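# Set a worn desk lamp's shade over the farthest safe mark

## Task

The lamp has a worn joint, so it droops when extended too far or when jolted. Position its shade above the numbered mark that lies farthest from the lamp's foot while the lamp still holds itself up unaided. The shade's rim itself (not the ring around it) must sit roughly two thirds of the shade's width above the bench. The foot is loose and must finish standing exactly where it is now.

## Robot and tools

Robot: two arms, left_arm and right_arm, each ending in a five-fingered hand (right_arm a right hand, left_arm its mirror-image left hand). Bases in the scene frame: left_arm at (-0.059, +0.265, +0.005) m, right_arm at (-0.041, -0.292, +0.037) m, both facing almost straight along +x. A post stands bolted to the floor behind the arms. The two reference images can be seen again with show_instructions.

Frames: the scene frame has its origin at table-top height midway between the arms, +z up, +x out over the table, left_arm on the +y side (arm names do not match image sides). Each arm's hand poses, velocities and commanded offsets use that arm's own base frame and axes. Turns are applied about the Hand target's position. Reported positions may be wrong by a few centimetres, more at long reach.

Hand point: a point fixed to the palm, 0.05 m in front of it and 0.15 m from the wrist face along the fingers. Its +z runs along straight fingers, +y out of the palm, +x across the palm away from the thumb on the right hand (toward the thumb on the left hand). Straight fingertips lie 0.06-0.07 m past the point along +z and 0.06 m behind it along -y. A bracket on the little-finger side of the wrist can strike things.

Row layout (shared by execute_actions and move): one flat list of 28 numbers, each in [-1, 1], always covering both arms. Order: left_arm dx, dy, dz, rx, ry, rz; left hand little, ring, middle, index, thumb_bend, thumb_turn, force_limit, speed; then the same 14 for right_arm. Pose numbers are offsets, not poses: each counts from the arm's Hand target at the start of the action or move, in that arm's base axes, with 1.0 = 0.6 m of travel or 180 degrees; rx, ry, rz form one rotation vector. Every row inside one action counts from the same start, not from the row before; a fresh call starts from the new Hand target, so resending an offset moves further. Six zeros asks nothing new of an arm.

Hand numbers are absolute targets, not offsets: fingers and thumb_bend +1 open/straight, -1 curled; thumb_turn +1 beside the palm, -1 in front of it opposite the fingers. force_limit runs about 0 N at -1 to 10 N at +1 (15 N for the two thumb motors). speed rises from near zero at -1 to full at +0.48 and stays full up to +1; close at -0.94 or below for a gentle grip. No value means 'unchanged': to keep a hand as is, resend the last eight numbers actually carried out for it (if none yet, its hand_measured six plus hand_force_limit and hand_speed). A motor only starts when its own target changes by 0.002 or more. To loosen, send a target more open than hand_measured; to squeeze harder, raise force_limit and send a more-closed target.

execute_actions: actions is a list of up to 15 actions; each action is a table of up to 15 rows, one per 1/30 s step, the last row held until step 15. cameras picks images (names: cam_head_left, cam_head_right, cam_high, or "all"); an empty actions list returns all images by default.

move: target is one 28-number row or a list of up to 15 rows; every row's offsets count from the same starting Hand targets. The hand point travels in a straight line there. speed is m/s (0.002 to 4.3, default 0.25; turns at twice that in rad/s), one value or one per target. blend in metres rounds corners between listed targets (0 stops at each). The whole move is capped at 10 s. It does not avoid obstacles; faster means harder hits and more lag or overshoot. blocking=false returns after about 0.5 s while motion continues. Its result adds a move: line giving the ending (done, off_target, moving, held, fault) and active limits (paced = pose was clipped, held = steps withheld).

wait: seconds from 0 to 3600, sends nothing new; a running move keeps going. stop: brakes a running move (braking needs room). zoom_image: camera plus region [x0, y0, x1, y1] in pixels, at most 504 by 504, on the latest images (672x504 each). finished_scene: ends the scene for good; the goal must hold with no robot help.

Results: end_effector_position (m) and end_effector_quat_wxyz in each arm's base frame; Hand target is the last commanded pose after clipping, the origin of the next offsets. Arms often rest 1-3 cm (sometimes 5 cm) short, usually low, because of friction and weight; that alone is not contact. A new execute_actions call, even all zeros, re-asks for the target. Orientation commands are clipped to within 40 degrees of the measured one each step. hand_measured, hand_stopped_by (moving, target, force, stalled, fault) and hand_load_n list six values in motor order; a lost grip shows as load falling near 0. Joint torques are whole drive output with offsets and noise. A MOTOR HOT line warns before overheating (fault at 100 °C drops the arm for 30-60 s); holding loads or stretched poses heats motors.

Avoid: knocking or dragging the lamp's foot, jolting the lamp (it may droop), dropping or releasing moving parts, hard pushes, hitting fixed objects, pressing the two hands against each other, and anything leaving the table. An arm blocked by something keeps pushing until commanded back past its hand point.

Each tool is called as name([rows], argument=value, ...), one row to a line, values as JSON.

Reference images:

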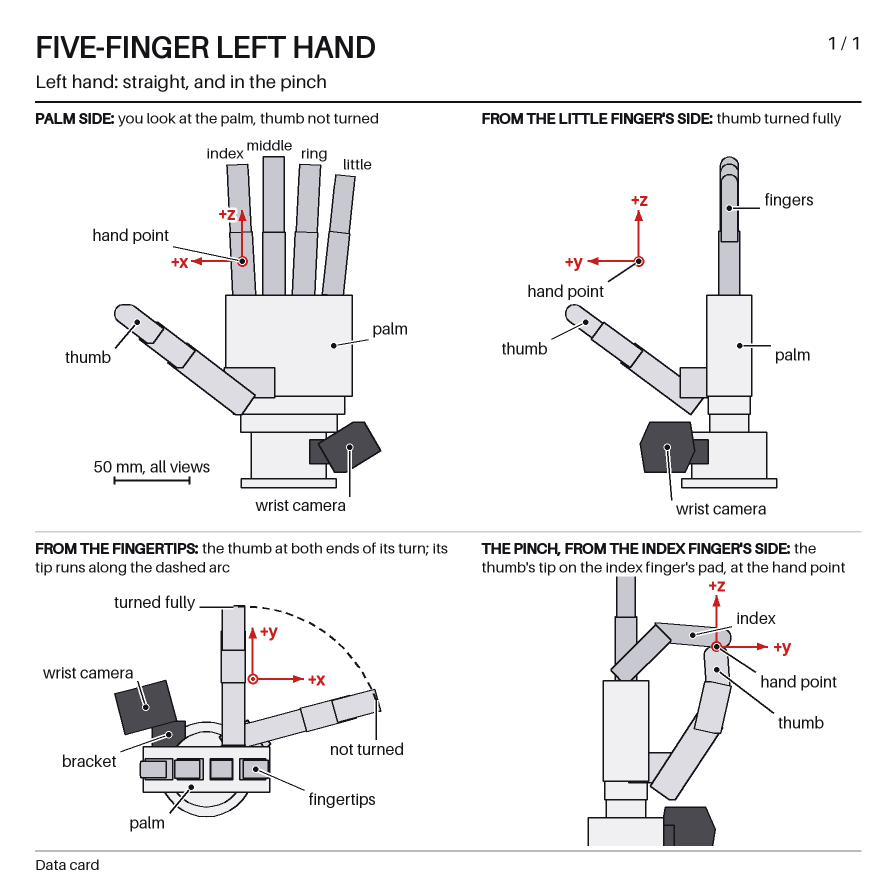

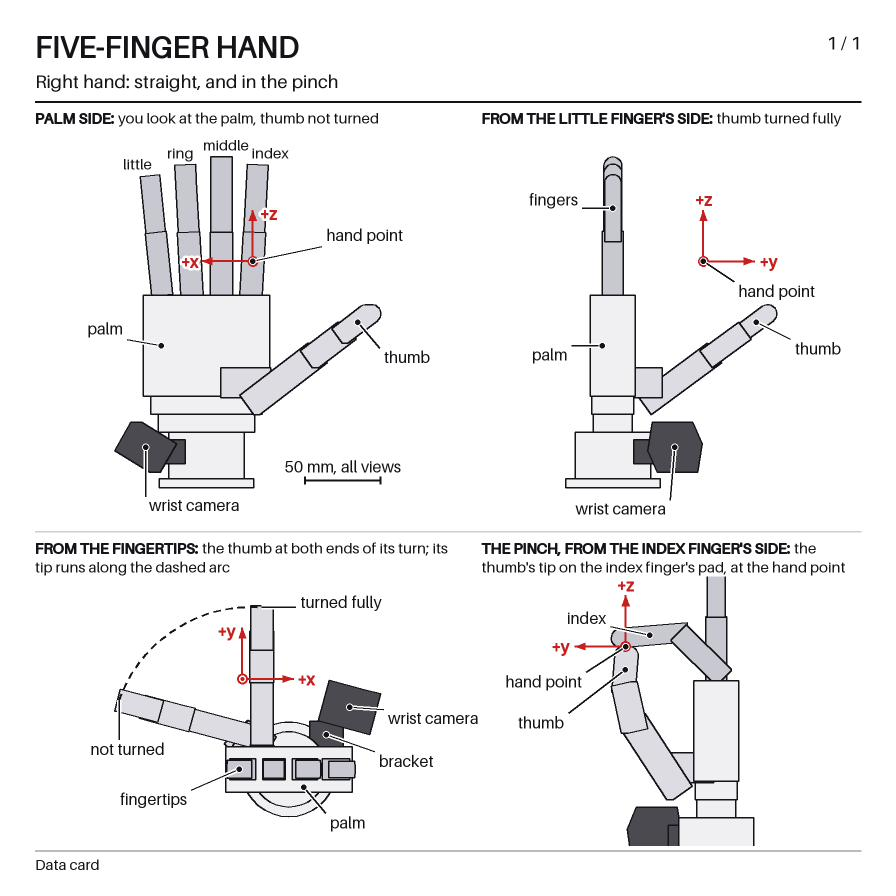

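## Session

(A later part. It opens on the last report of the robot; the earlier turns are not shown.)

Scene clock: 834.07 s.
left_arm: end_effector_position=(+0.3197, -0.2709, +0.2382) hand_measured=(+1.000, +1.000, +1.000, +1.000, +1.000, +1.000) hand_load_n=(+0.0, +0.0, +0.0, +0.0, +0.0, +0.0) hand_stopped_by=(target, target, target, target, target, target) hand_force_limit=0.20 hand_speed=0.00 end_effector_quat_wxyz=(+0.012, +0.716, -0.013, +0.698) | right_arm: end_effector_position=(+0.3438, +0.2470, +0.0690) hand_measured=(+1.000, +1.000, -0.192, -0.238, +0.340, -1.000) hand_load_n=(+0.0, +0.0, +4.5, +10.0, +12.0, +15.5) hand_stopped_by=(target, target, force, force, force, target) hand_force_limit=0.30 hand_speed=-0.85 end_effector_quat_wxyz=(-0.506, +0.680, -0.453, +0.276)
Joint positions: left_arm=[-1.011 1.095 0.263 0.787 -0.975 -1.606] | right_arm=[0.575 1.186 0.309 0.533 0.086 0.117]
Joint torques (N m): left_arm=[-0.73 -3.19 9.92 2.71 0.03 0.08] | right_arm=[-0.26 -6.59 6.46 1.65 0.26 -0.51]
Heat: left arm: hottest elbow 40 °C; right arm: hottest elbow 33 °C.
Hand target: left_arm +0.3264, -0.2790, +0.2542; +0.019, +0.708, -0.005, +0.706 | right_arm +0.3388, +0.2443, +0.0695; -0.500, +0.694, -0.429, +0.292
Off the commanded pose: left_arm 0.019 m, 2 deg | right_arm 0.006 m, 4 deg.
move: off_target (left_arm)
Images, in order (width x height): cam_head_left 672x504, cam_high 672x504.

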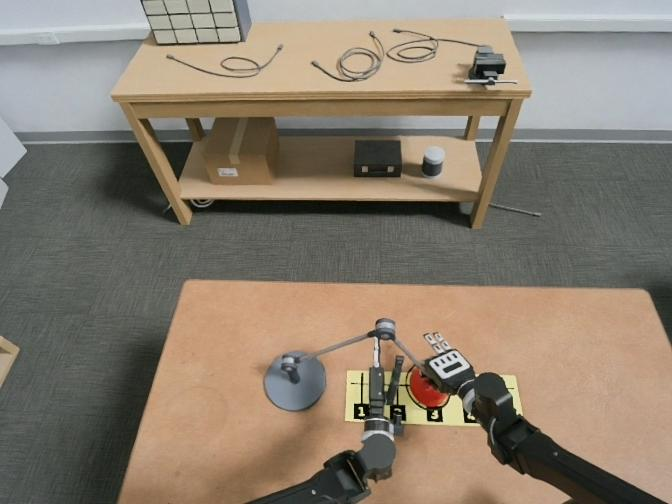

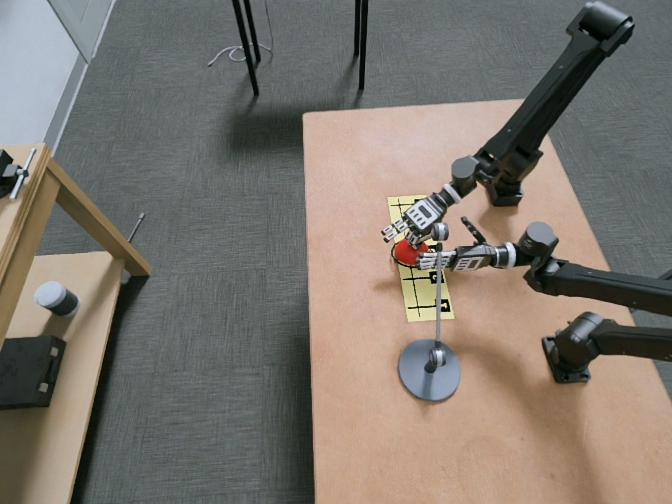

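move(target=[0.114,-0.01,0.01,0,0,0,1,1,1,1,1,1,0.2,0.0,0,0,0,0,0,0,1,1,-0.4,-0.4,-0.2,-1,0.3,-0.85], speed=0.06, cameras=["cam_high","cam_head_left"])

zoom_image(camera="cam_head_left", region=[330, 300, 450, 470])

zoom_image(camera="cam_high", region=[400, 190, 580, 320])

Scene clock: 836.77 s.
left_arm: end_effector_position=(+0.3860, -0.2784, +0.2454) hand_measured=(+1.000, +1.000, +1.000, +1.000, +1.000, +1.000) hand_load_n=(+0.0, +0.0, +0.0, +0.0, +0.0, +0.0) hand_stopped_by=(target, target, target, target, target, target) hand_force_limit=0.20 hand_speed=0.00 end_effector_quat_wxyz=(+0.014, +0.717, -0.012, +0.697) | right_arm: end_effector_position=(+0.3438, +0.2470, +0.0690) hand_measured=(+1.000, +1.000, -0.192, -0.238, +0.340, -1.000) hand_load_n=(+0.0, +0.0, +4.5, +10.0, +12.5, +15.5) hand_stopped_by=(target, target, force, force, force, target) hand_force_limit=0.30 hand_speed=-0.85 end_effector_quat_wxyz=(-0.506, +0.680, -0.453, +0.276)
Joint positions: left_arm=[-0.828 1.232 0.382 0.809 -0.791 -1.605] | right_arm=[0.575 1.186 0.309 0.533 0.086 0.117]
Joint torques (N m): left_arm=[-0.32 -5.07 9.87 2.91 0.05 0.09] | right_arm=[-0.56 -6.07 6.42 1.84 0.15 -0.53]
Heat: left arm: hottest elbow 40 °C; right arm: hottest elbow 33 °C.
Hand target: left_arm +0.3948, -0.2850, +0.2601; +0.019, +0.708, -0.005, +0.706 | right_arm +0.3388, +0.2443, +0.0695; -0.500, +0.694, -0.429, +0.292
Off the commanded pose: left_arm 0.018 m, 2 deg | right_arm 0.006 m, 4 deg.
move: off_target (left_arm)
Images, in order (width x height): cam_head_left 672x504, cam_high 672x504.

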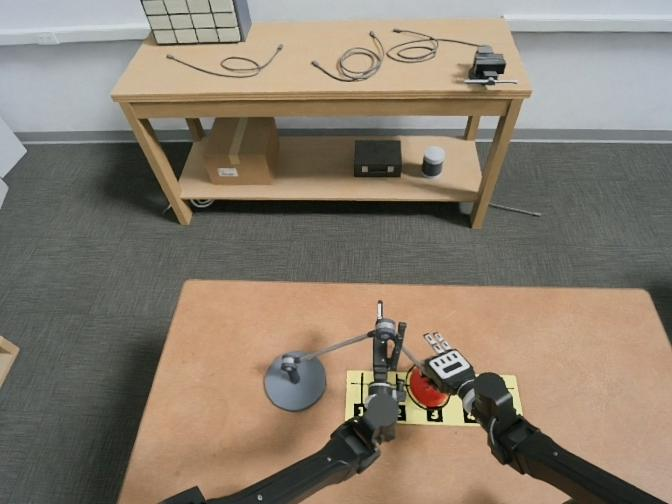

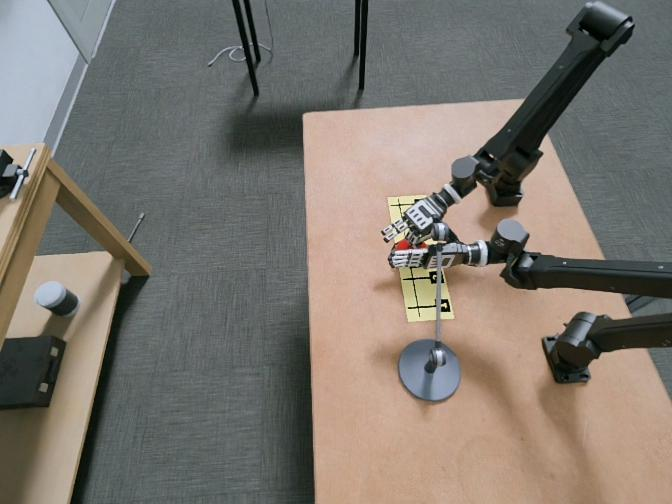

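Scaled by 2.965 from the camera's image (finer frame: 960x720).

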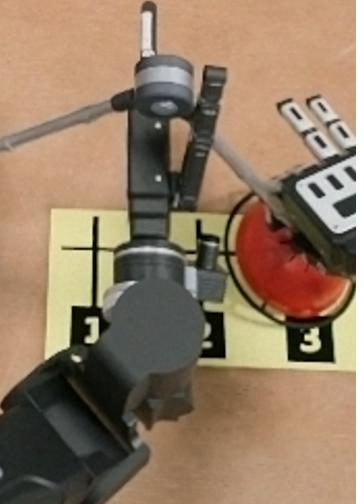

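Scaled by 2.800 from the camera's image (finer frame: 960x720).

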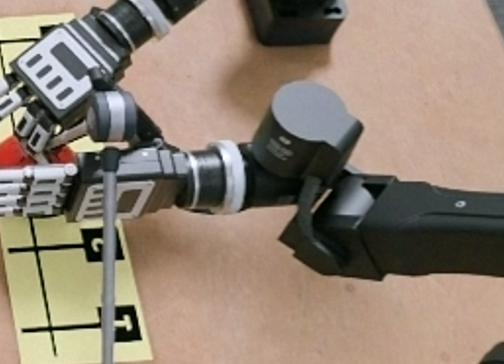

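move(target=[0.0,0.005,0.05,0,0,0,1,1,1,1,1,1,0.2,0.0,0,0,0,0,0,0,1,1,-0.4,-0.4,-0.2,-1,0.3,-0.85], speed=0.04, cameras=["cam_head_left"])

zoom_image(camera="cam_head_left", region=[330, 300, 450, 470])

Scene clock: 838.37 s.
left_arm: end_effector_position=(+0.3865, -0.2789, +0.2692) hand_measured=(+1.000, +1.000, +1.000, +1.000, +1.000, +1.000) hand_load_n=(-0.5, +0.0, +0.0, +0.0, +0.0, -0.5) hand_stopped_by=(target, target, target, target, target, target) hand_force_limit=0.20 hand_speed=0.00 end_effector_quat_wxyz=(+0.016, +0.716, -0.014, +0.698) | right_arm: end_effector_position=(+0.3438, +0.2470, +0.0690) hand_measured=(+1.000, +1.000, -0.192, -0.238, +0.340, -1.000) hand_load_n=(+0.0, +0.0, +4.5, +10.0, +12.0, +15.0) hand_stopped_by=(target, target, force, force, force, target) hand_force_limit=0.30 hand_speed=-0.85 end_effector_quat_wxyz=(-0.506, +0.680, -0.453, +0.276)
Joint positions: left_arm=[-0.824 1.156 0.412 0.708 -0.782 -1.6] | right_arm=[0.575 1.186 0.309 0.533 0.086 0.117]
Joint torques (N m): left_arm=[0.03 -7.12 10.69 1.73 0.01 0.09] | right_arm=[1.08 -6.65 6.53 1.54 0.23 -0.55]
Heat: left arm: hottest elbow 40 °C; right arm: hottest elbow 33 °C.
Hand target: left_arm +0.3948, -0.2820, +0.2901; +0.019, +0.708, -0.005, +0.706 | right_arm +0.3388, +0.2443, +0.0695; -0.500, +0.694, -0.429, +0.292
Off the commanded pose: left_arm 0.023 m, 2 deg | right_arm 0.006 m, 4 deg.
move: off_target (left_arm)

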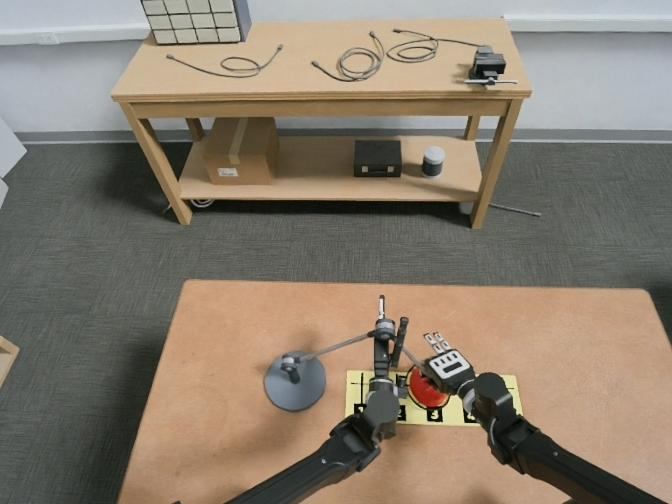

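Scaled by 2.965 from the camera's image (finer frame: 960x720).

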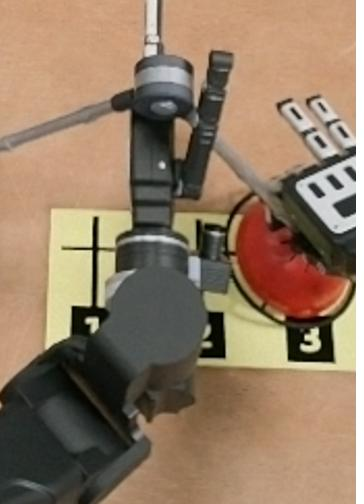

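move(target=[0.0,0.0,0.035,0,0,0,1,1,1,1,1,1,0.2,0.0,0,0,0,0,0,0,1,1,-0.4,-0.4,-0.2,-1,0.3,-0.85], speed=0.04, cameras=["cam_head_left"])

zoom_image(camera="cam_head_left", region=[330, 300, 450, 470])

Scene clock: 839.63 s.
left_arm: end_effector_position=(+0.3861, -0.2780, +0.2764) hand_measured=(+1.000, +1.000, +1.000, +1.000, +1.000, +1.000) hand_load_n=(+0.0, +0.0, +0.0, +0.0, +0.0, +0.0) hand_stopped_by=(target, target, target, target, target, target) hand_force_limit=0.20 hand_speed=0.00 end_effector_quat_wxyz=(+0.009, +0.723, -0.021, +0.691) | right_arm: end_effector_position=(+0.3438, +0.2470, +0.0690) hand_measured=(+1.000, +1.000, -0.192, -0.238, +0.340, -1.000) hand_load_n=(+0.0, +0.0, +4.5, +9.5, +12.0, +15.5) hand_stopped_by=(target, target, force, force, force, target) hand_force_limit=0.30 hand_speed=-0.85 end_effector_quat_wxyz=(-0.506, +0.680, -0.453, +0.276)
Joint positions: left_arm=[-0.824 1.107 0.43 0.613 -0.782 -1.6] | right_arm=[0.575 1.186 0.309 0.533 0.086 0.118]
Joint torques (N m): left_arm=[-0.09 -8.06 11.75 1.78 -0.05 0.07] | right_arm=[0.91 -5.83 6.26 1.43 0.19 -0.52]
Heat: left arm: hottest elbow 40 °C; right arm: hottest elbow 33 °C.
Hand target: left_arm +0.3948, -0.2820, +0.3112; +0.019, +0.708, -0.005, +0.706 | right_arm +0.3388, +0.2442, +0.0694; -0.500, +0.694, -0.429, +0.292
Off the commanded pose: left_arm 0.036 m, 3 deg | right_arm 0.006 m, 4 deg.
move: off_target (left_arm)

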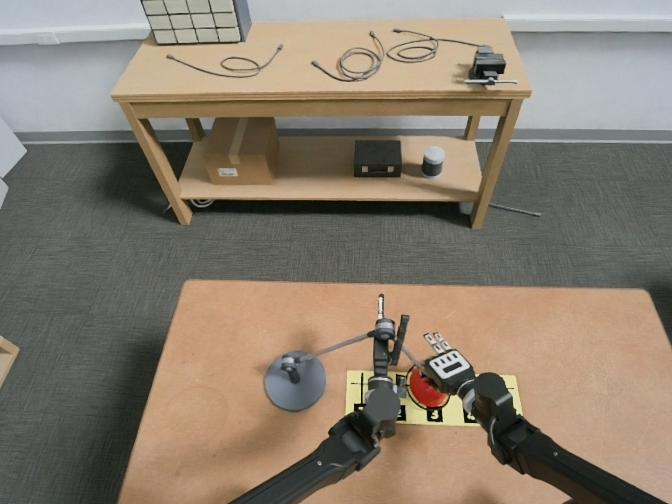

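Scaled by 2.965 from the camera's image (finer frame: 960x720).

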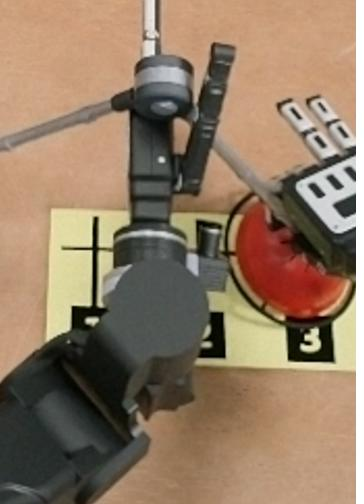

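move([
  [0.0,0.022,0.03,0,0,0,1,1,1,1,1,1,0.2,0.0,0,-0.003,0.045,0,0,0,1,1,-0.4,-0.4,-0.2,-1,0.3,-0.85],
], speed=0.02, cameras=["cam_head_left","cam_high"])

zoom_image(camera="cam_head_left", region=[330, 300, 480, 440])

Scene clock: 841.70 s.
left_arm: end_effector_position=(+0.3804, -0.2752, +0.2805) hand_measured=(+1.000, +1.000, +1.000, +1.000, +1.000, +1.000) hand_load_n=(+0.0, +0.0, +0.5, +0.0, +0.0, +0.0) hand_stopped_by=(target, target, target, target, target, target) hand_force_limit=0.20 hand_speed=0.00 end_effector_quat_wxyz=(+0.010, +0.730, -0.039, +0.682) | right_arm: end_effector_position=(+0.3315, +0.2395, +0.0808) hand_measured=(+1.000, +1.000, -0.192, -0.238, +0.340, -1.000) hand_load_n=(+0.0, +0.0, +6.5, +12.5, +11.0, +11.5) hand_stopped_by=(target, target, force, force, force, target) hand_force_limit=0.30 hand_speed=-0.85 end_effector_quat_wxyz=(-0.496, +0.689, -0.454, +0.273)
Joint positions: left_arm=[-0.813 1.041 0.43 0.517 -0.743 -1.597] | right_arm=[0.576 1.073 0.309 0.395 0.084 0.112]
Joint torques (N m): left_arm=[1.08 -8.41 12.68 2.29 -0.41 0.06] | right_arm=[-0.15 -6.07 10.32 1.42 0.14 -0.48]
Heat: left arm: hottest elbow 40 °C; right arm: hottest elbow 33 °C.
Hand target: left_arm +0.3948, -0.2688, +0.3292; +0.019, +0.708, -0.005, +0.706 | right_arm +0.3388, +0.2426, +0.0965; -0.500, +0.694, -0.429, +0.292
Off the commanded pose: left_arm 0.051 m, 6 deg | right_arm 0.017 m, 4 deg.
move: off_target (left_arm, right_arm)

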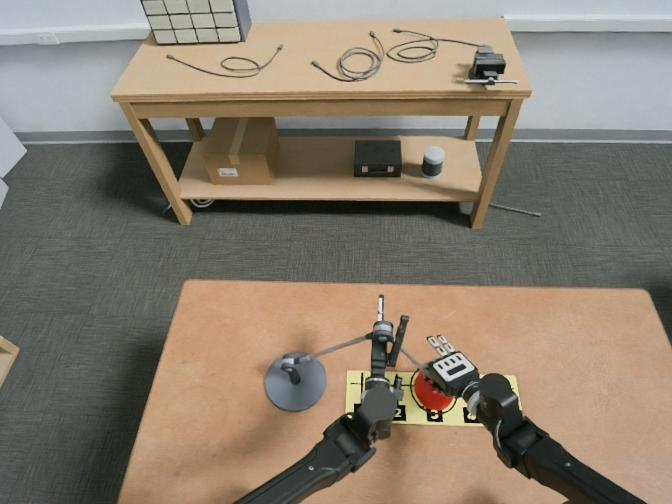

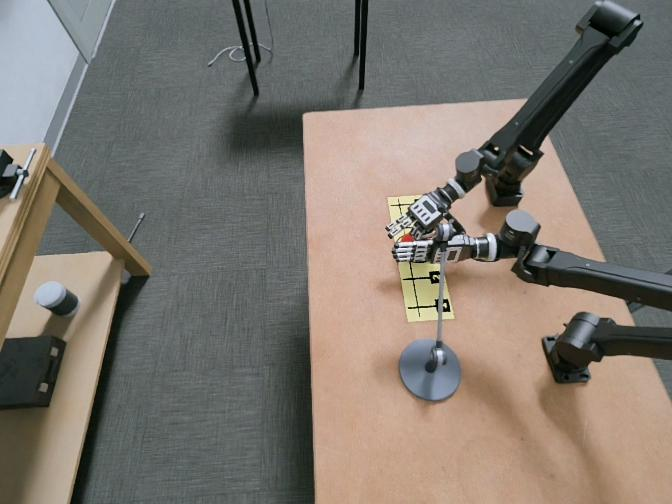

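Scaled by 3.360 from the camera's image (finer frame: 960x720).

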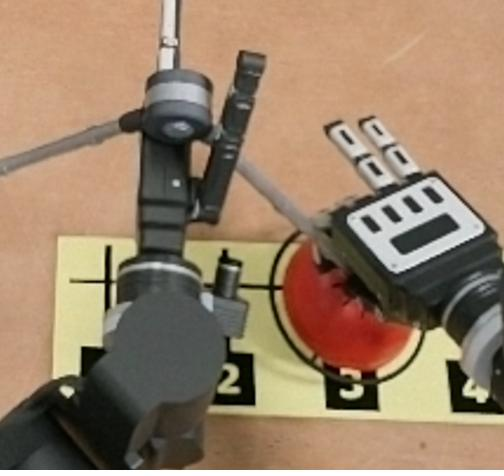

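zoom_image(camera="cam_high", region=[370, 310, 490, 430])

Scaled by 4.200 from the camera's image (finer frame: 960x720).

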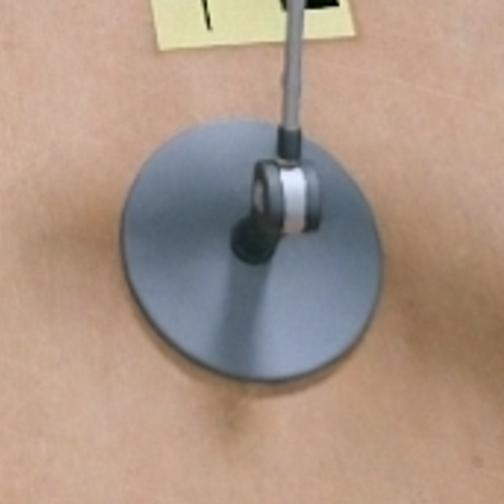

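move([
  [0.02,0.0,0.01,0,0,0,1,1,1,1,1,1,0.2,0.0,0.045,0.0,0.03,0,0,0,1,1,-0.4,-0.4,-0.2,-1,0.3,-0.85],
], speed=0.02, cameras=["cam_head_left","cam_high"])

zoom_image(camera="cam_head_left", region=[330, 300, 480, 440])

Scene clock: 844.27 s.
left_arm: end_effector_position=(+0.3892, -0.2708, +0.2852) hand_measured=(+1.000, +1.000, +1.000, +1.000, +1.000, +1.000) hand_load_n=(+0.0, +0.0, +0.0, +0.0, +0.0, +0.0) hand_stopped_by=(target, target, target, target, target, target) hand_force_limit=0.20 hand_speed=0.00 end_effector_quat_wxyz=(+0.009, +0.730, -0.038, +0.682) | right_arm: end_effector_position=(+0.3420, +0.2400, +0.0899) hand_measured=(+1.000, +1.000, -0.192, -0.238, +0.340, -1.000) hand_load_n=(+0.0, +0.0, +5.5, +10.0, +11.0, +8.5) hand_stopped_by=(target, target, force, force, force, target) hand_force_limit=0.30 hand_speed=-0.85 end_effector_quat_wxyz=(-0.489, +0.701, -0.443, +0.269)
Joint positions: left_arm=[-0.781 1.041 0.445 0.504 -0.714 -1.592] | right_arm=[0.547 1.073 0.357 0.33 0.04 0.077]
Joint torques (N m): left_arm=[0.56 -6.95 13.64 2.37 -0.45 -0.03] | right_arm=[-1.79 -4.07 12.98 1.76 -0.08 -0.33]
Heat: left arm: hottest elbow 40 °C; right arm: hottest elbow 33 °C.
Hand target: left_arm +0.4068, -0.2688, +0.3352; +0.019, +0.708, -0.005, +0.706 | right_arm +0.3658, +0.2426, +0.1145; -0.500, +0.694, -0.429, +0.292
Off the commanded pose: left_arm 0.053 m, 6 deg | right_arm 0.034 m, 3 deg.
move: off_target (left_arm, right_arm)

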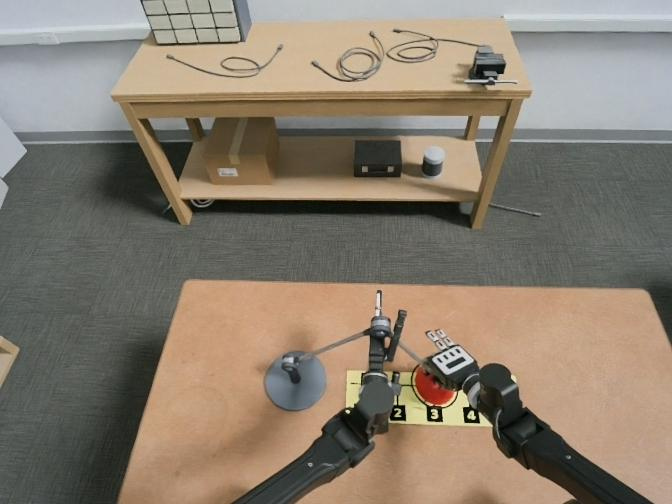

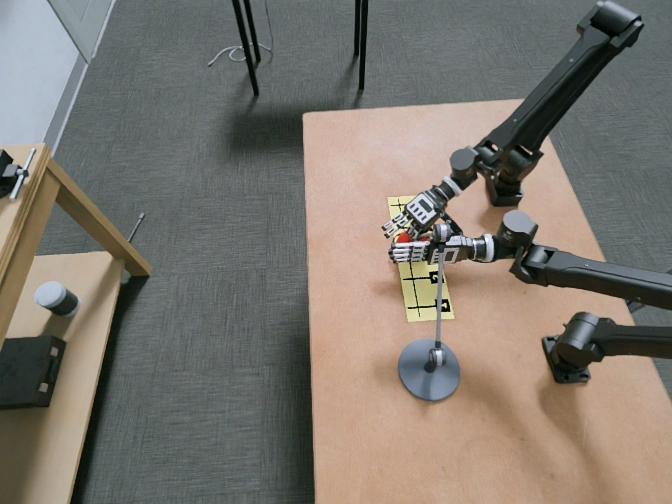

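Scaled by 3.360 from the camera's image (finer frame: 960x720).

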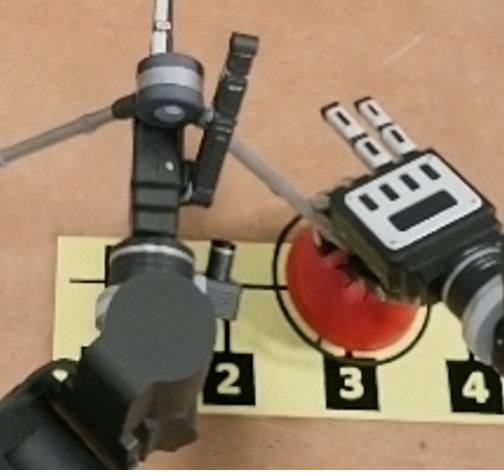

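move([
  [0.0,0.02,0.03,0,0,0,1,1,1,1,1,1,0.2,0.0,0.02,0.0,0.045,0,0,0,1,1,-0.4,-0.4,-0.2,-1,0.3,-0.85],
], speed=0.02, cameras=["cam_head_left","cam_high"])

zoom_image(camera="cam_head_left", region=[330, 300, 480, 440])

zoom_image(camera="cam_high", region=[370, 310, 490, 430])

Scene clock: 846.67 s.
left_arm: end_effector_position=(+0.3935, -0.2620, +0.2910) hand_measured=(+1.000, +1.000, +1.000, +1.000, +1.000, +1.000) hand_load_n=(+0.0, +0.0, +0.0, +0.0, +0.0, +0.0) hand_stopped_by=(target, target, target, target, target, target) hand_force_limit=0.20 hand_speed=0.00 end_effector_quat_wxyz=(+0.004, +0.737, -0.043, +0.674) | right_arm: end_effector_position=(+0.3496, +0.2429, +0.1020) hand_measured=(+1.000, +1.000, -0.192, -0.238, +0.340, -1.000) hand_load_n=(+0.0, +0.0, +6.5, +7.5, +10.0, +5.0) hand_stopped_by=(target, target, force, force, force, target) hand_force_limit=0.30 hand_speed=-0.85 end_effector_quat_wxyz=(-0.478, +0.715, -0.437, +0.262)
Joint positions: left_arm=[-0.748 1.001 0.461 0.423 -0.681 -1.592] | right_arm=[0.534 1.065 0.417 0.231 0.013 0.053]
Joint torques (N m): left_arm=[0.97 -8.76 13.93 2.52 -0.46 -0.05] | right_arm=[-2.02 -5.66 14.05 1.88 0.19 -0.17]
Heat: left arm: hottest elbow 41 °C; right arm: hottest elbow 34 °C.
Hand target: left_arm +0.4068, -0.2568, +0.3530; +0.019, +0.708, -0.005, +0.706 | right_arm +0.3777, +0.2426, +0.1414; -0.500, +0.694, -0.429, +0.292
Off the commanded pose: left_arm 0.064 m, 7 deg | right_arm 0.049 m, 5 deg.
move: off_target (left_arm, right_arm)

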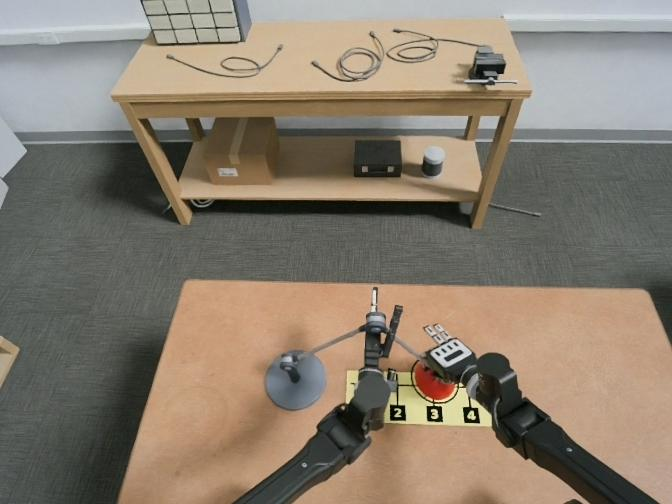

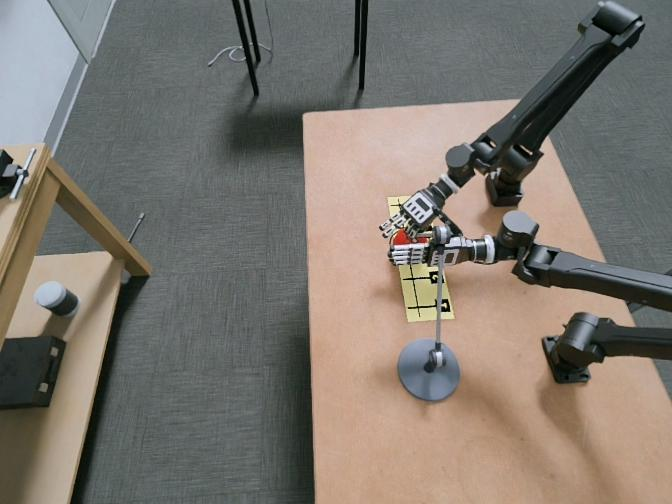

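Scaled by 3.360 from the camera's image (finer frame: 960x720).

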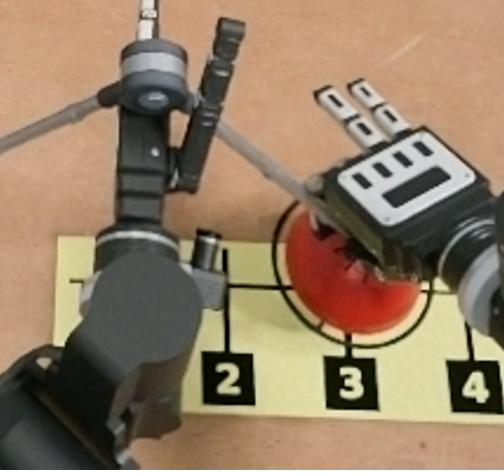

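Scaled by 4.200 from the camera's image (finer frame: 960x720).

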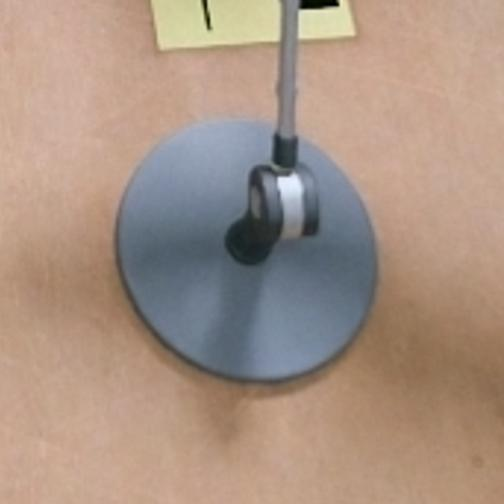

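move([
  [0.0,0.0,-0.045,0,0,0,1,1,1,1,1,1,0.2,0.0,0.0,0.0,0.03,0,0,0,1,1,-0.4,-0.4,-0.2,-1,0.3,-0.85],
], speed=0.02, cameras=["cam_head_left","cam_high"])

zoom_image(camera="cam_head_left", region=[330, 300, 480, 440])

zoom_image(camera="cam_high", region=[370, 310, 490, 430])

Scene clock: 850.77 s.
left_arm: end_effector_position=(+0.3978, -0.2607, +0.2988) hand_measured=(+1.000, +1.000, +1.000, +1.000, +1.000, +1.000) hand_load_n=(+0.0, +0.0, +0.0, +0.0, +0.0, +0.0) hand_stopped_by=(target, target, target, target, target, target) hand_force_limit=0.20 hand_speed=0.00 end_effector_quat_wxyz=(+0.010, +0.726, -0.028, +0.687) | right_arm: end_effector_position=(+0.3495, +0.2399, +0.1109) hand_measured=(+1.000, +1.000, -0.192, -0.238, +0.340, -1.000) hand_load_n=(+0.0, +0.0, +7.0, +9.0, +9.5, +4.0) hand_stopped_by=(target, target, force, force, force, target) hand_force_limit=0.30 hand_speed=-0.85 end_effector_quat_wxyz=(-0.470, +0.720, -0.438, +0.262)
Joint positions: left_arm=[-0.742 1.023 0.461 0.49 -0.687 -1.592] | right_arm=[0.53 1.035 0.442 0.159 0.013 0.044]
Joint torques (N m): left_arm=[0.79 -5.19 10.88 4 -0.21 -0.03] | right_arm=[-2.49 -8 14.76 1.77 0.16 -0.12]
Heat: left arm: hottest elbow 42 °C; right arm: hottest elbow 34 °C.
Hand target: left_arm +0.4068, -0.2568, +0.3260; +0.019, +0.708, -0.005, +0.706 | right_arm +0.3779, +0.2425, +0.1595; -0.500, +0.694, -0.429, +0.292
Off the commanded pose: left_arm 0.029 m, 4 deg | right_arm 0.056 m, 6 deg.
move: off_target (left_arm, right_arm)

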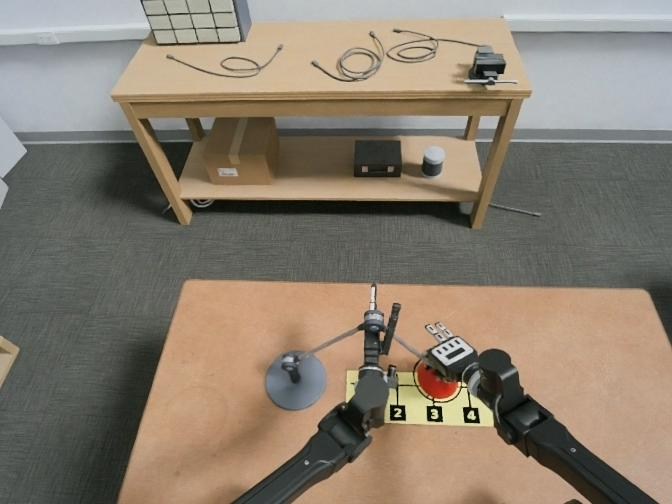

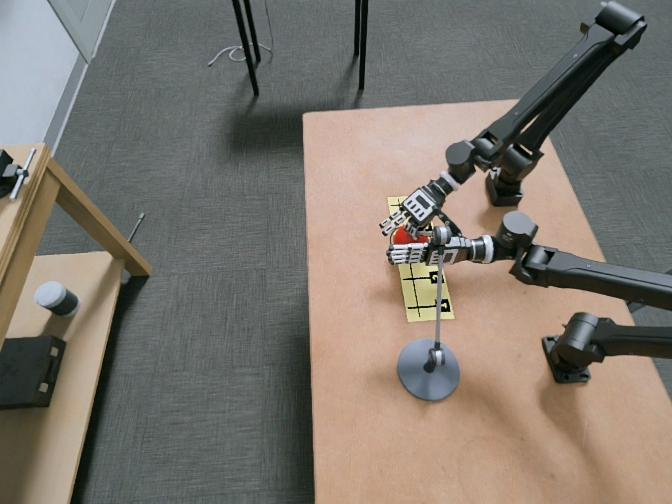

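Scaled by 3.360 from the camera's image (finer frame: 960x720).

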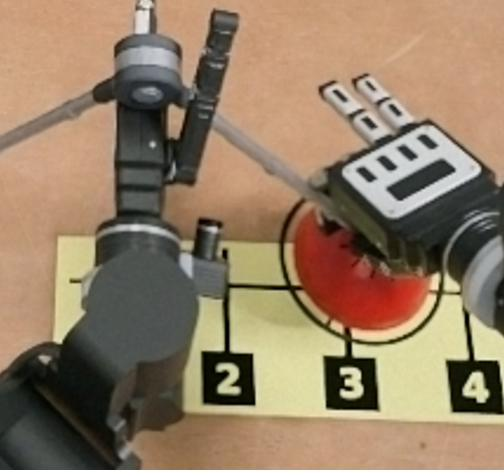

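Scaled by 4.200 from the camera's image (finer frame: 960x720).

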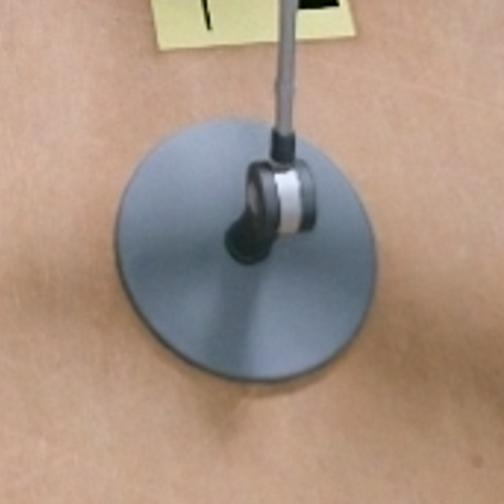

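move([
  [0.0,0.02,0.01,0,0,0,1,1,1,1,1,1,0.2,0.0,0.0,0.0,0.04,0,0,0,1,1,-0.4,-0.4,-0.2,-1,0.3,-0.85],
], speed=0.02, cameras=["cam_head_left","cam_high"])

zoom_image(camera="cam_head_left", region=[330, 300, 480, 440])

zoom_image(camera="cam_high", region=[370, 310, 490, 430])

Scene clock: 852.93 s.
left_arm: end_effector_position=(+0.4013, -0.2530, +0.3057) hand_measured=(+1.000, +1.000, +1.000, +1.000, +1.000, +1.000) hand_load_n=(+0.0, +0.0, +0.0, +0.0, +0.0, +0.0) hand_stopped_by=(target, target, target, target, target, target) hand_force_limit=0.20 hand_speed=0.00 end_effector_quat_wxyz=(+0.015, +0.722, -0.025, +0.691) | right_arm: end_effector_position=(+0.3467, +0.2387, +0.1255) hand_measured=(+1.000, +1.000, -0.192, -0.238, +0.340, -1.000) hand_load_n=(+0.0, +0.0, +7.5, +12.0, +8.5, +2.5) hand_stopped_by=(target, target, force, force, force, target) hand_force_limit=0.30 hand_speed=-0.85 end_effector_quat_wxyz=(-0.463, +0.725, -0.440, +0.258)
Joint positions: left_arm=[-0.712 1.007 0.461 0.491 -0.654 -1.592] | right_arm=[0.53 0.993 0.476 0.064 0.011 0.044]
Joint torques (N m): left_arm=[0.73 -6.89 10.51 2.43 -0.18 -0.04] | right_arm=[-1.08 -7.59 16.03 1.89 0.24 -0.15]
Heat: left arm: hottest elbow 42 °C; right arm: hottest elbow 35 °C.
Hand target: left_arm +0.4068, -0.2448, +0.3320; +0.019, +0.708, -0.005, +0.706 | right_arm +0.3778, +0.2425, +0.1834; -0.500, +0.694, -0.429, +0.292
Off the commanded pose: left_arm 0.028 m, 3 deg | right_arm 0.066 m, 7 deg.
move: off_target (left_arm, right_arm)

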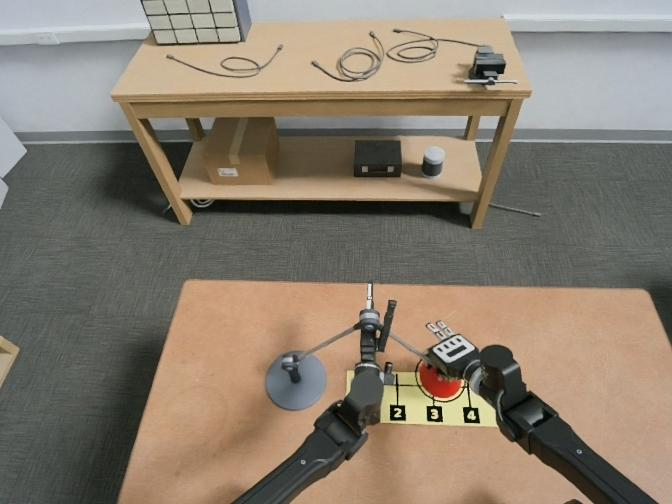

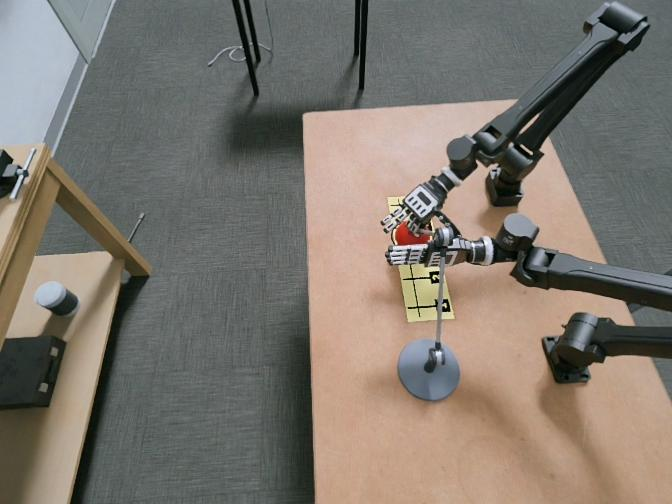

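Scaled by 3.360 from the camera's image (finer frame: 960x720).

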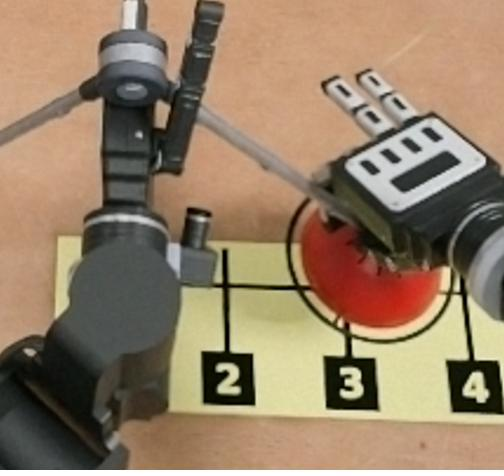

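Scaled by 4.200 from the camera's image (finer frame: 960x720).

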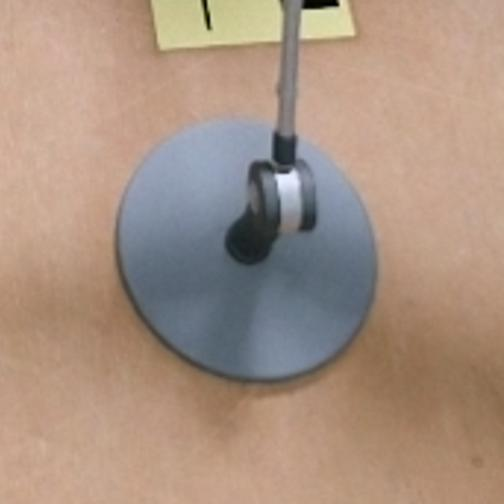

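zoom_image(camera="cam_head_left", region=[400, 330, 490, 420])

Scaled by 5.600 from the camera's image (finer frame: 960x720).

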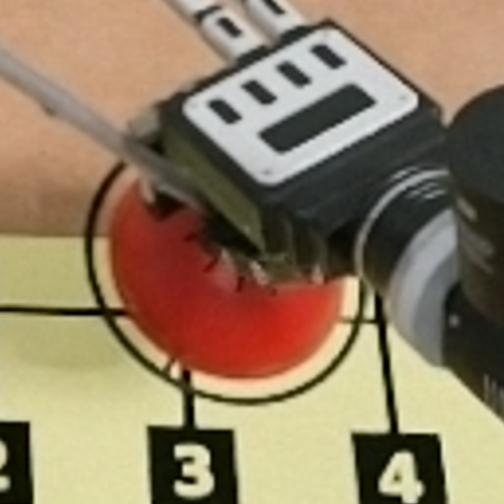

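move([
  [0.0,0.01,0.01,0,0,0,1,1,1,1,1,1,0.2,0.0,0.0,0.0,0.03,0,0,0,1,1,-0.4,-0.4,-0.2,-1,0.3,-0.85],
], speed=0.02, cameras=["cam_head_left","cam_high"])

zoom_image(camera="cam_head_left", region=[400, 330, 490, 420])

zoom_image(camera="cam_high", region=[370, 310, 490, 430])

Scene clock: 855.23 s.
left_arm: end_effector_position=(+0.4017, -0.2462, +0.3121) hand_measured=(+1.000, +1.000, +1.000, +1.000, +1.000, +1.000) hand_load_n=(+0.0, +0.0, +0.0, +0.0, +0.0, +0.0) hand_stopped_by=(target, target, target, target, target, target) hand_force_limit=0.20 hand_speed=0.00 end_effector_quat_wxyz=(+0.017, +0.720, -0.022, +0.693) | right_arm: end_effector_position=(+0.3463, +0.2386, +0.1383) hand_measured=(+1.000, +1.000, -0.192, -0.238, +0.340, -1.000) hand_load_n=(+0.0, +0.0, +7.0, +14.5, +8.0, +1.5) hand_stopped_by=(target, target, force, force, force, target) hand_force_limit=0.30 hand_speed=-0.85 end_effector_quat_wxyz=(-0.460, +0.727, -0.441, +0.255)
Joint positions: left_arm=[-0.693 0.983 0.461 0.474 -0.637 -1.592] | right_arm=[0.53 0.969 0.507 -0.001 0.01 0.044]
Joint torques (N m): left_arm=[0.91 -7.47 10.97 1.94 -0.19 -0.02] | right_arm=[-2.08 -7.71 16.88 1.85 0.33 -0.16]
Heat: left arm: hottest elbow 42 °C; right arm: hottest elbow 35 °C.
Hand target: left_arm +0.4069, -0.2387, +0.3380; +0.019, +0.708, -0.005, +0.706 | right_arm +0.3778, +0.2424, +0.2015; -0.500, +0.694, -0.429, +0.292
Off the commanded pose: left_arm 0.027 m, 3 deg | right_arm 0.071 m, 7 deg.
move: off_target (left_arm, right_arm)

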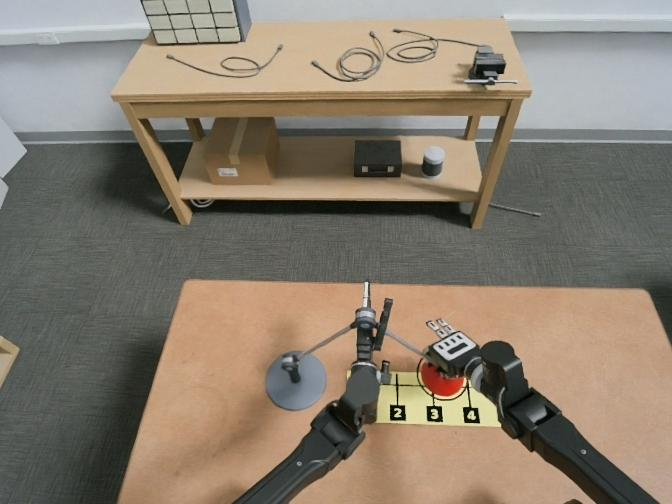

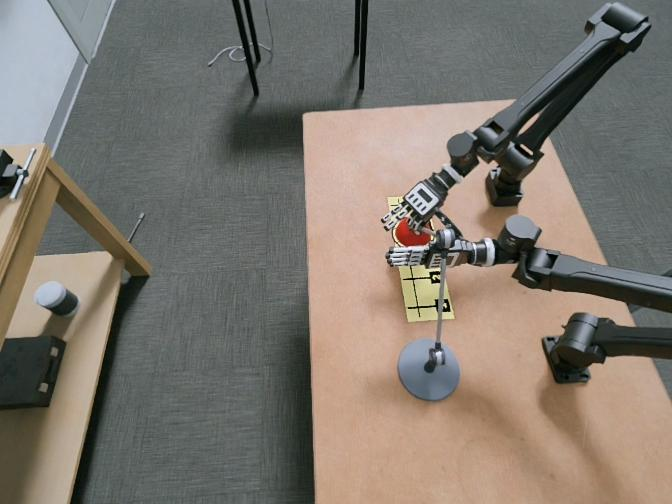

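Scaled by 5.600 from the camera's image (finer frame: 960x720).

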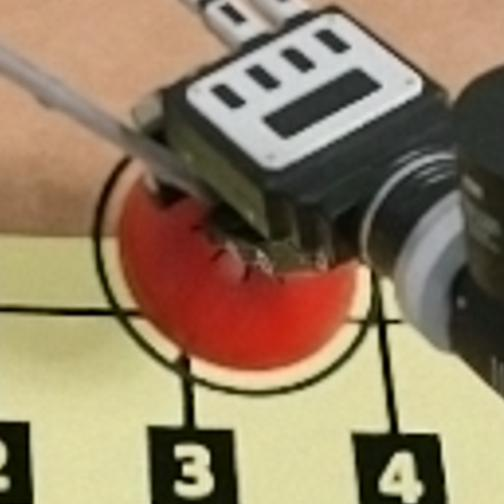

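Scaled by 4.200 from the camera's image (finer frame: 960x720).

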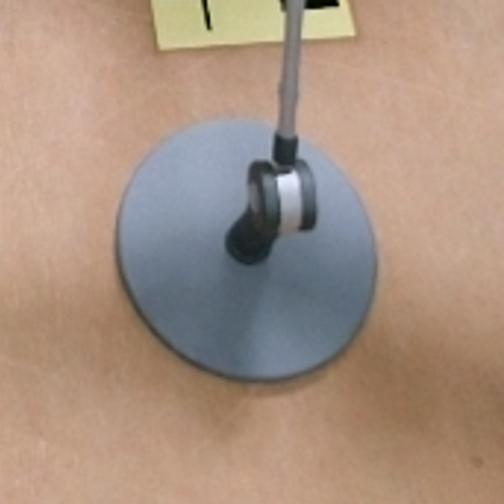

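move([
  [0.0,0.0,-0.04,0,0,0,1,1,1,1,1,1,0.2,0.0,0.0,0.0,0.0,0,0,0,1,1,-0.4,-0.4,-0.2,-1,0.3,-0.85],
  [0.0,0.0,-0.04,0,0,0,1,1,1,1,1,1,0.2,0.0,0.0,0.0,-0.03,0,0,0,1,1,-0.4,-0.4,-0.2,-1,0.3,-0.85],
], speed=0.02)

move([
  [0.0,0.0,0.0,0,0,0,1,1,1,1,1,1,0.2,0.0,0.0,0.0,-0.03,0,0,0,1,1,-0.4,-0.4,-0.2,-1,0.3,-0.85],
], speed=0.02, cameras=["cam_head_left"])

zoom_image(camera="cam_head_left", region=[400, 330, 490, 420])

Scene clock: 858.67 s.
left_arm: end_effector_position=(+0.4030, -0.2462, +0.3154) hand_measured=(+1.000, +1.000, +1.000, +1.000, +1.000, +1.000) hand_load_n=(+0.0, +0.0, +0.0, +0.0, +0.0, +0.0) hand_stopped_by=(target, target, target, target, target, target) hand_force_limit=0.20 hand_speed=0.00 end_effector_quat_wxyz=(+0.024, +0.711, -0.015, +0.703) | right_arm: end_effector_position=(+0.3475, +0.2391, +0.1398) hand_measured=(+1.000, +1.000, -0.192, -0.238, +0.340, -1.000) hand_load_n=(+0.0, +0.0, +6.5, +15.0, +8.5, +1.0) hand_stopped_by=(target, target, force, force, force, target) hand_force_limit=0.30 hand_speed=-0.85 end_effector_quat_wxyz=(-0.462, +0.726, -0.439, +0.258)
Joint positions: left_arm=[-0.691 1.003 0.454 0.535 -0.637 -1.592] | right_arm=[0.53 0.969 0.507 0.007 0.01 0.04]
Joint torques (N m): left_arm=[0.56 -4.48 8.24 3.21 -0.2 -0.03] | right_arm=[-2.02 -5.89 13.91 3.66 0.21 0]
Heat: left arm: hottest elbow 42 °C; right arm: hottest elbow 36 °C.
Hand target: left_arm +0.4068, -0.2387, +0.3142; +0.019, +0.708, -0.005, +0.706 | right_arm +0.3779, +0.2424, +0.1835; -0.500, +0.694, -0.429, +0.292
Off the commanded pose: left_arm 0.009 m, 1 deg | right_arm 0.053 m, 7 deg.
move: off_target (right_arm)

Scene clock: 859.90 s.
left_arm: end_effector_position=(+0.4041, -0.2450, +0.3147) hand_measured=(+1.000, +1.000, +1.000, +1.000, +1.000, +1.000) hand_load_n=(+0.0, +0.0, +0.0, +0.0, +0.0, +0.0) hand_stopped_by=(target, target, target, target, target, target) hand_force_limit=0.20 hand_speed=0.00 end_effector_quat_wxyz=(+0.022, +0.711, -0.014, +0.702) | right_arm: end_effector_position=(+0.3603, +0.2410, +0.1395) hand_measured=(+1.000, +1.000, -0.192, -0.238, +0.340, -1.000) hand_load_n=(+0.0, +0.0, +6.5, +13.5, +8.5, +0.0) hand_stopped_by=(target, target, force, force, force, target) hand_force_limit=0.30 hand_speed=-0.85 end_effector_quat_wxyz=(-0.470, +0.719, -0.434, +0.271)
Joint positions: left_arm=[-0.688 1.005 0.454 0.535 -0.637 -1.592] | right_arm=[0.523 1.006 0.507 0.075 0.016 0.028]
Joint torques (N m): left_arm=[0.85 -4.95 8.08 3.32 -0.22 -0.04] | right_arm=[-2.2 -5.42 10.89 3.89 -0.05 0.02]
Heat: left arm: hottest elbow 41 °C; right arm: hottest elbow 36 °C.
Hand target: left_arm +0.4068, -0.2387, +0.3142; +0.019, +0.708, -0.005, +0.706 | right_arm +0.3778, +0.2424, +0.1654; -0.500, +0.694, -0.429, +0.292
Off the commanded pose: left_arm 0.007 m, 1 deg | right_arm 0.031 m, 5 deg.
move: off_target (right_arm)

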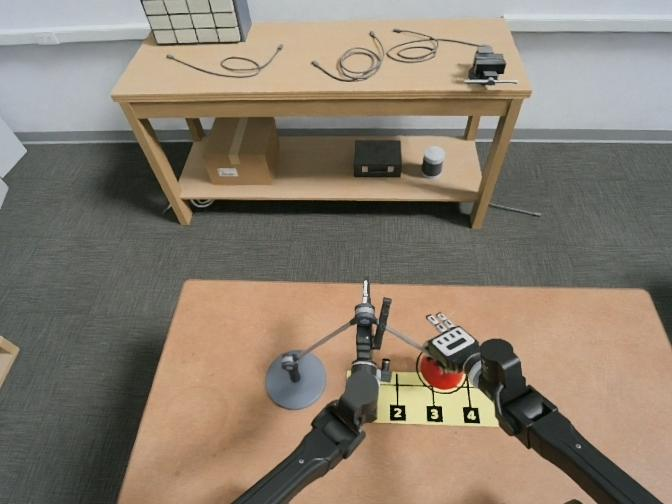

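Scaled by 5.600 from the camera's image (finer frame: 960x720).

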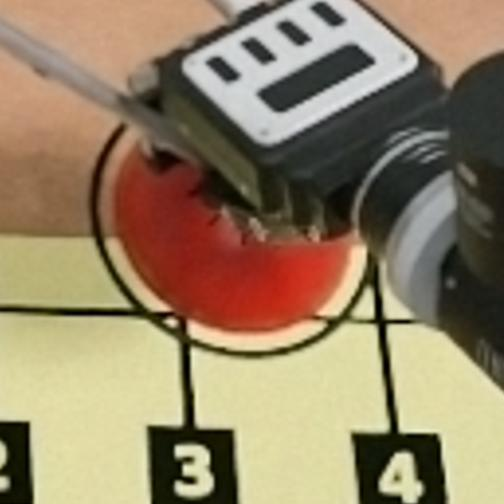

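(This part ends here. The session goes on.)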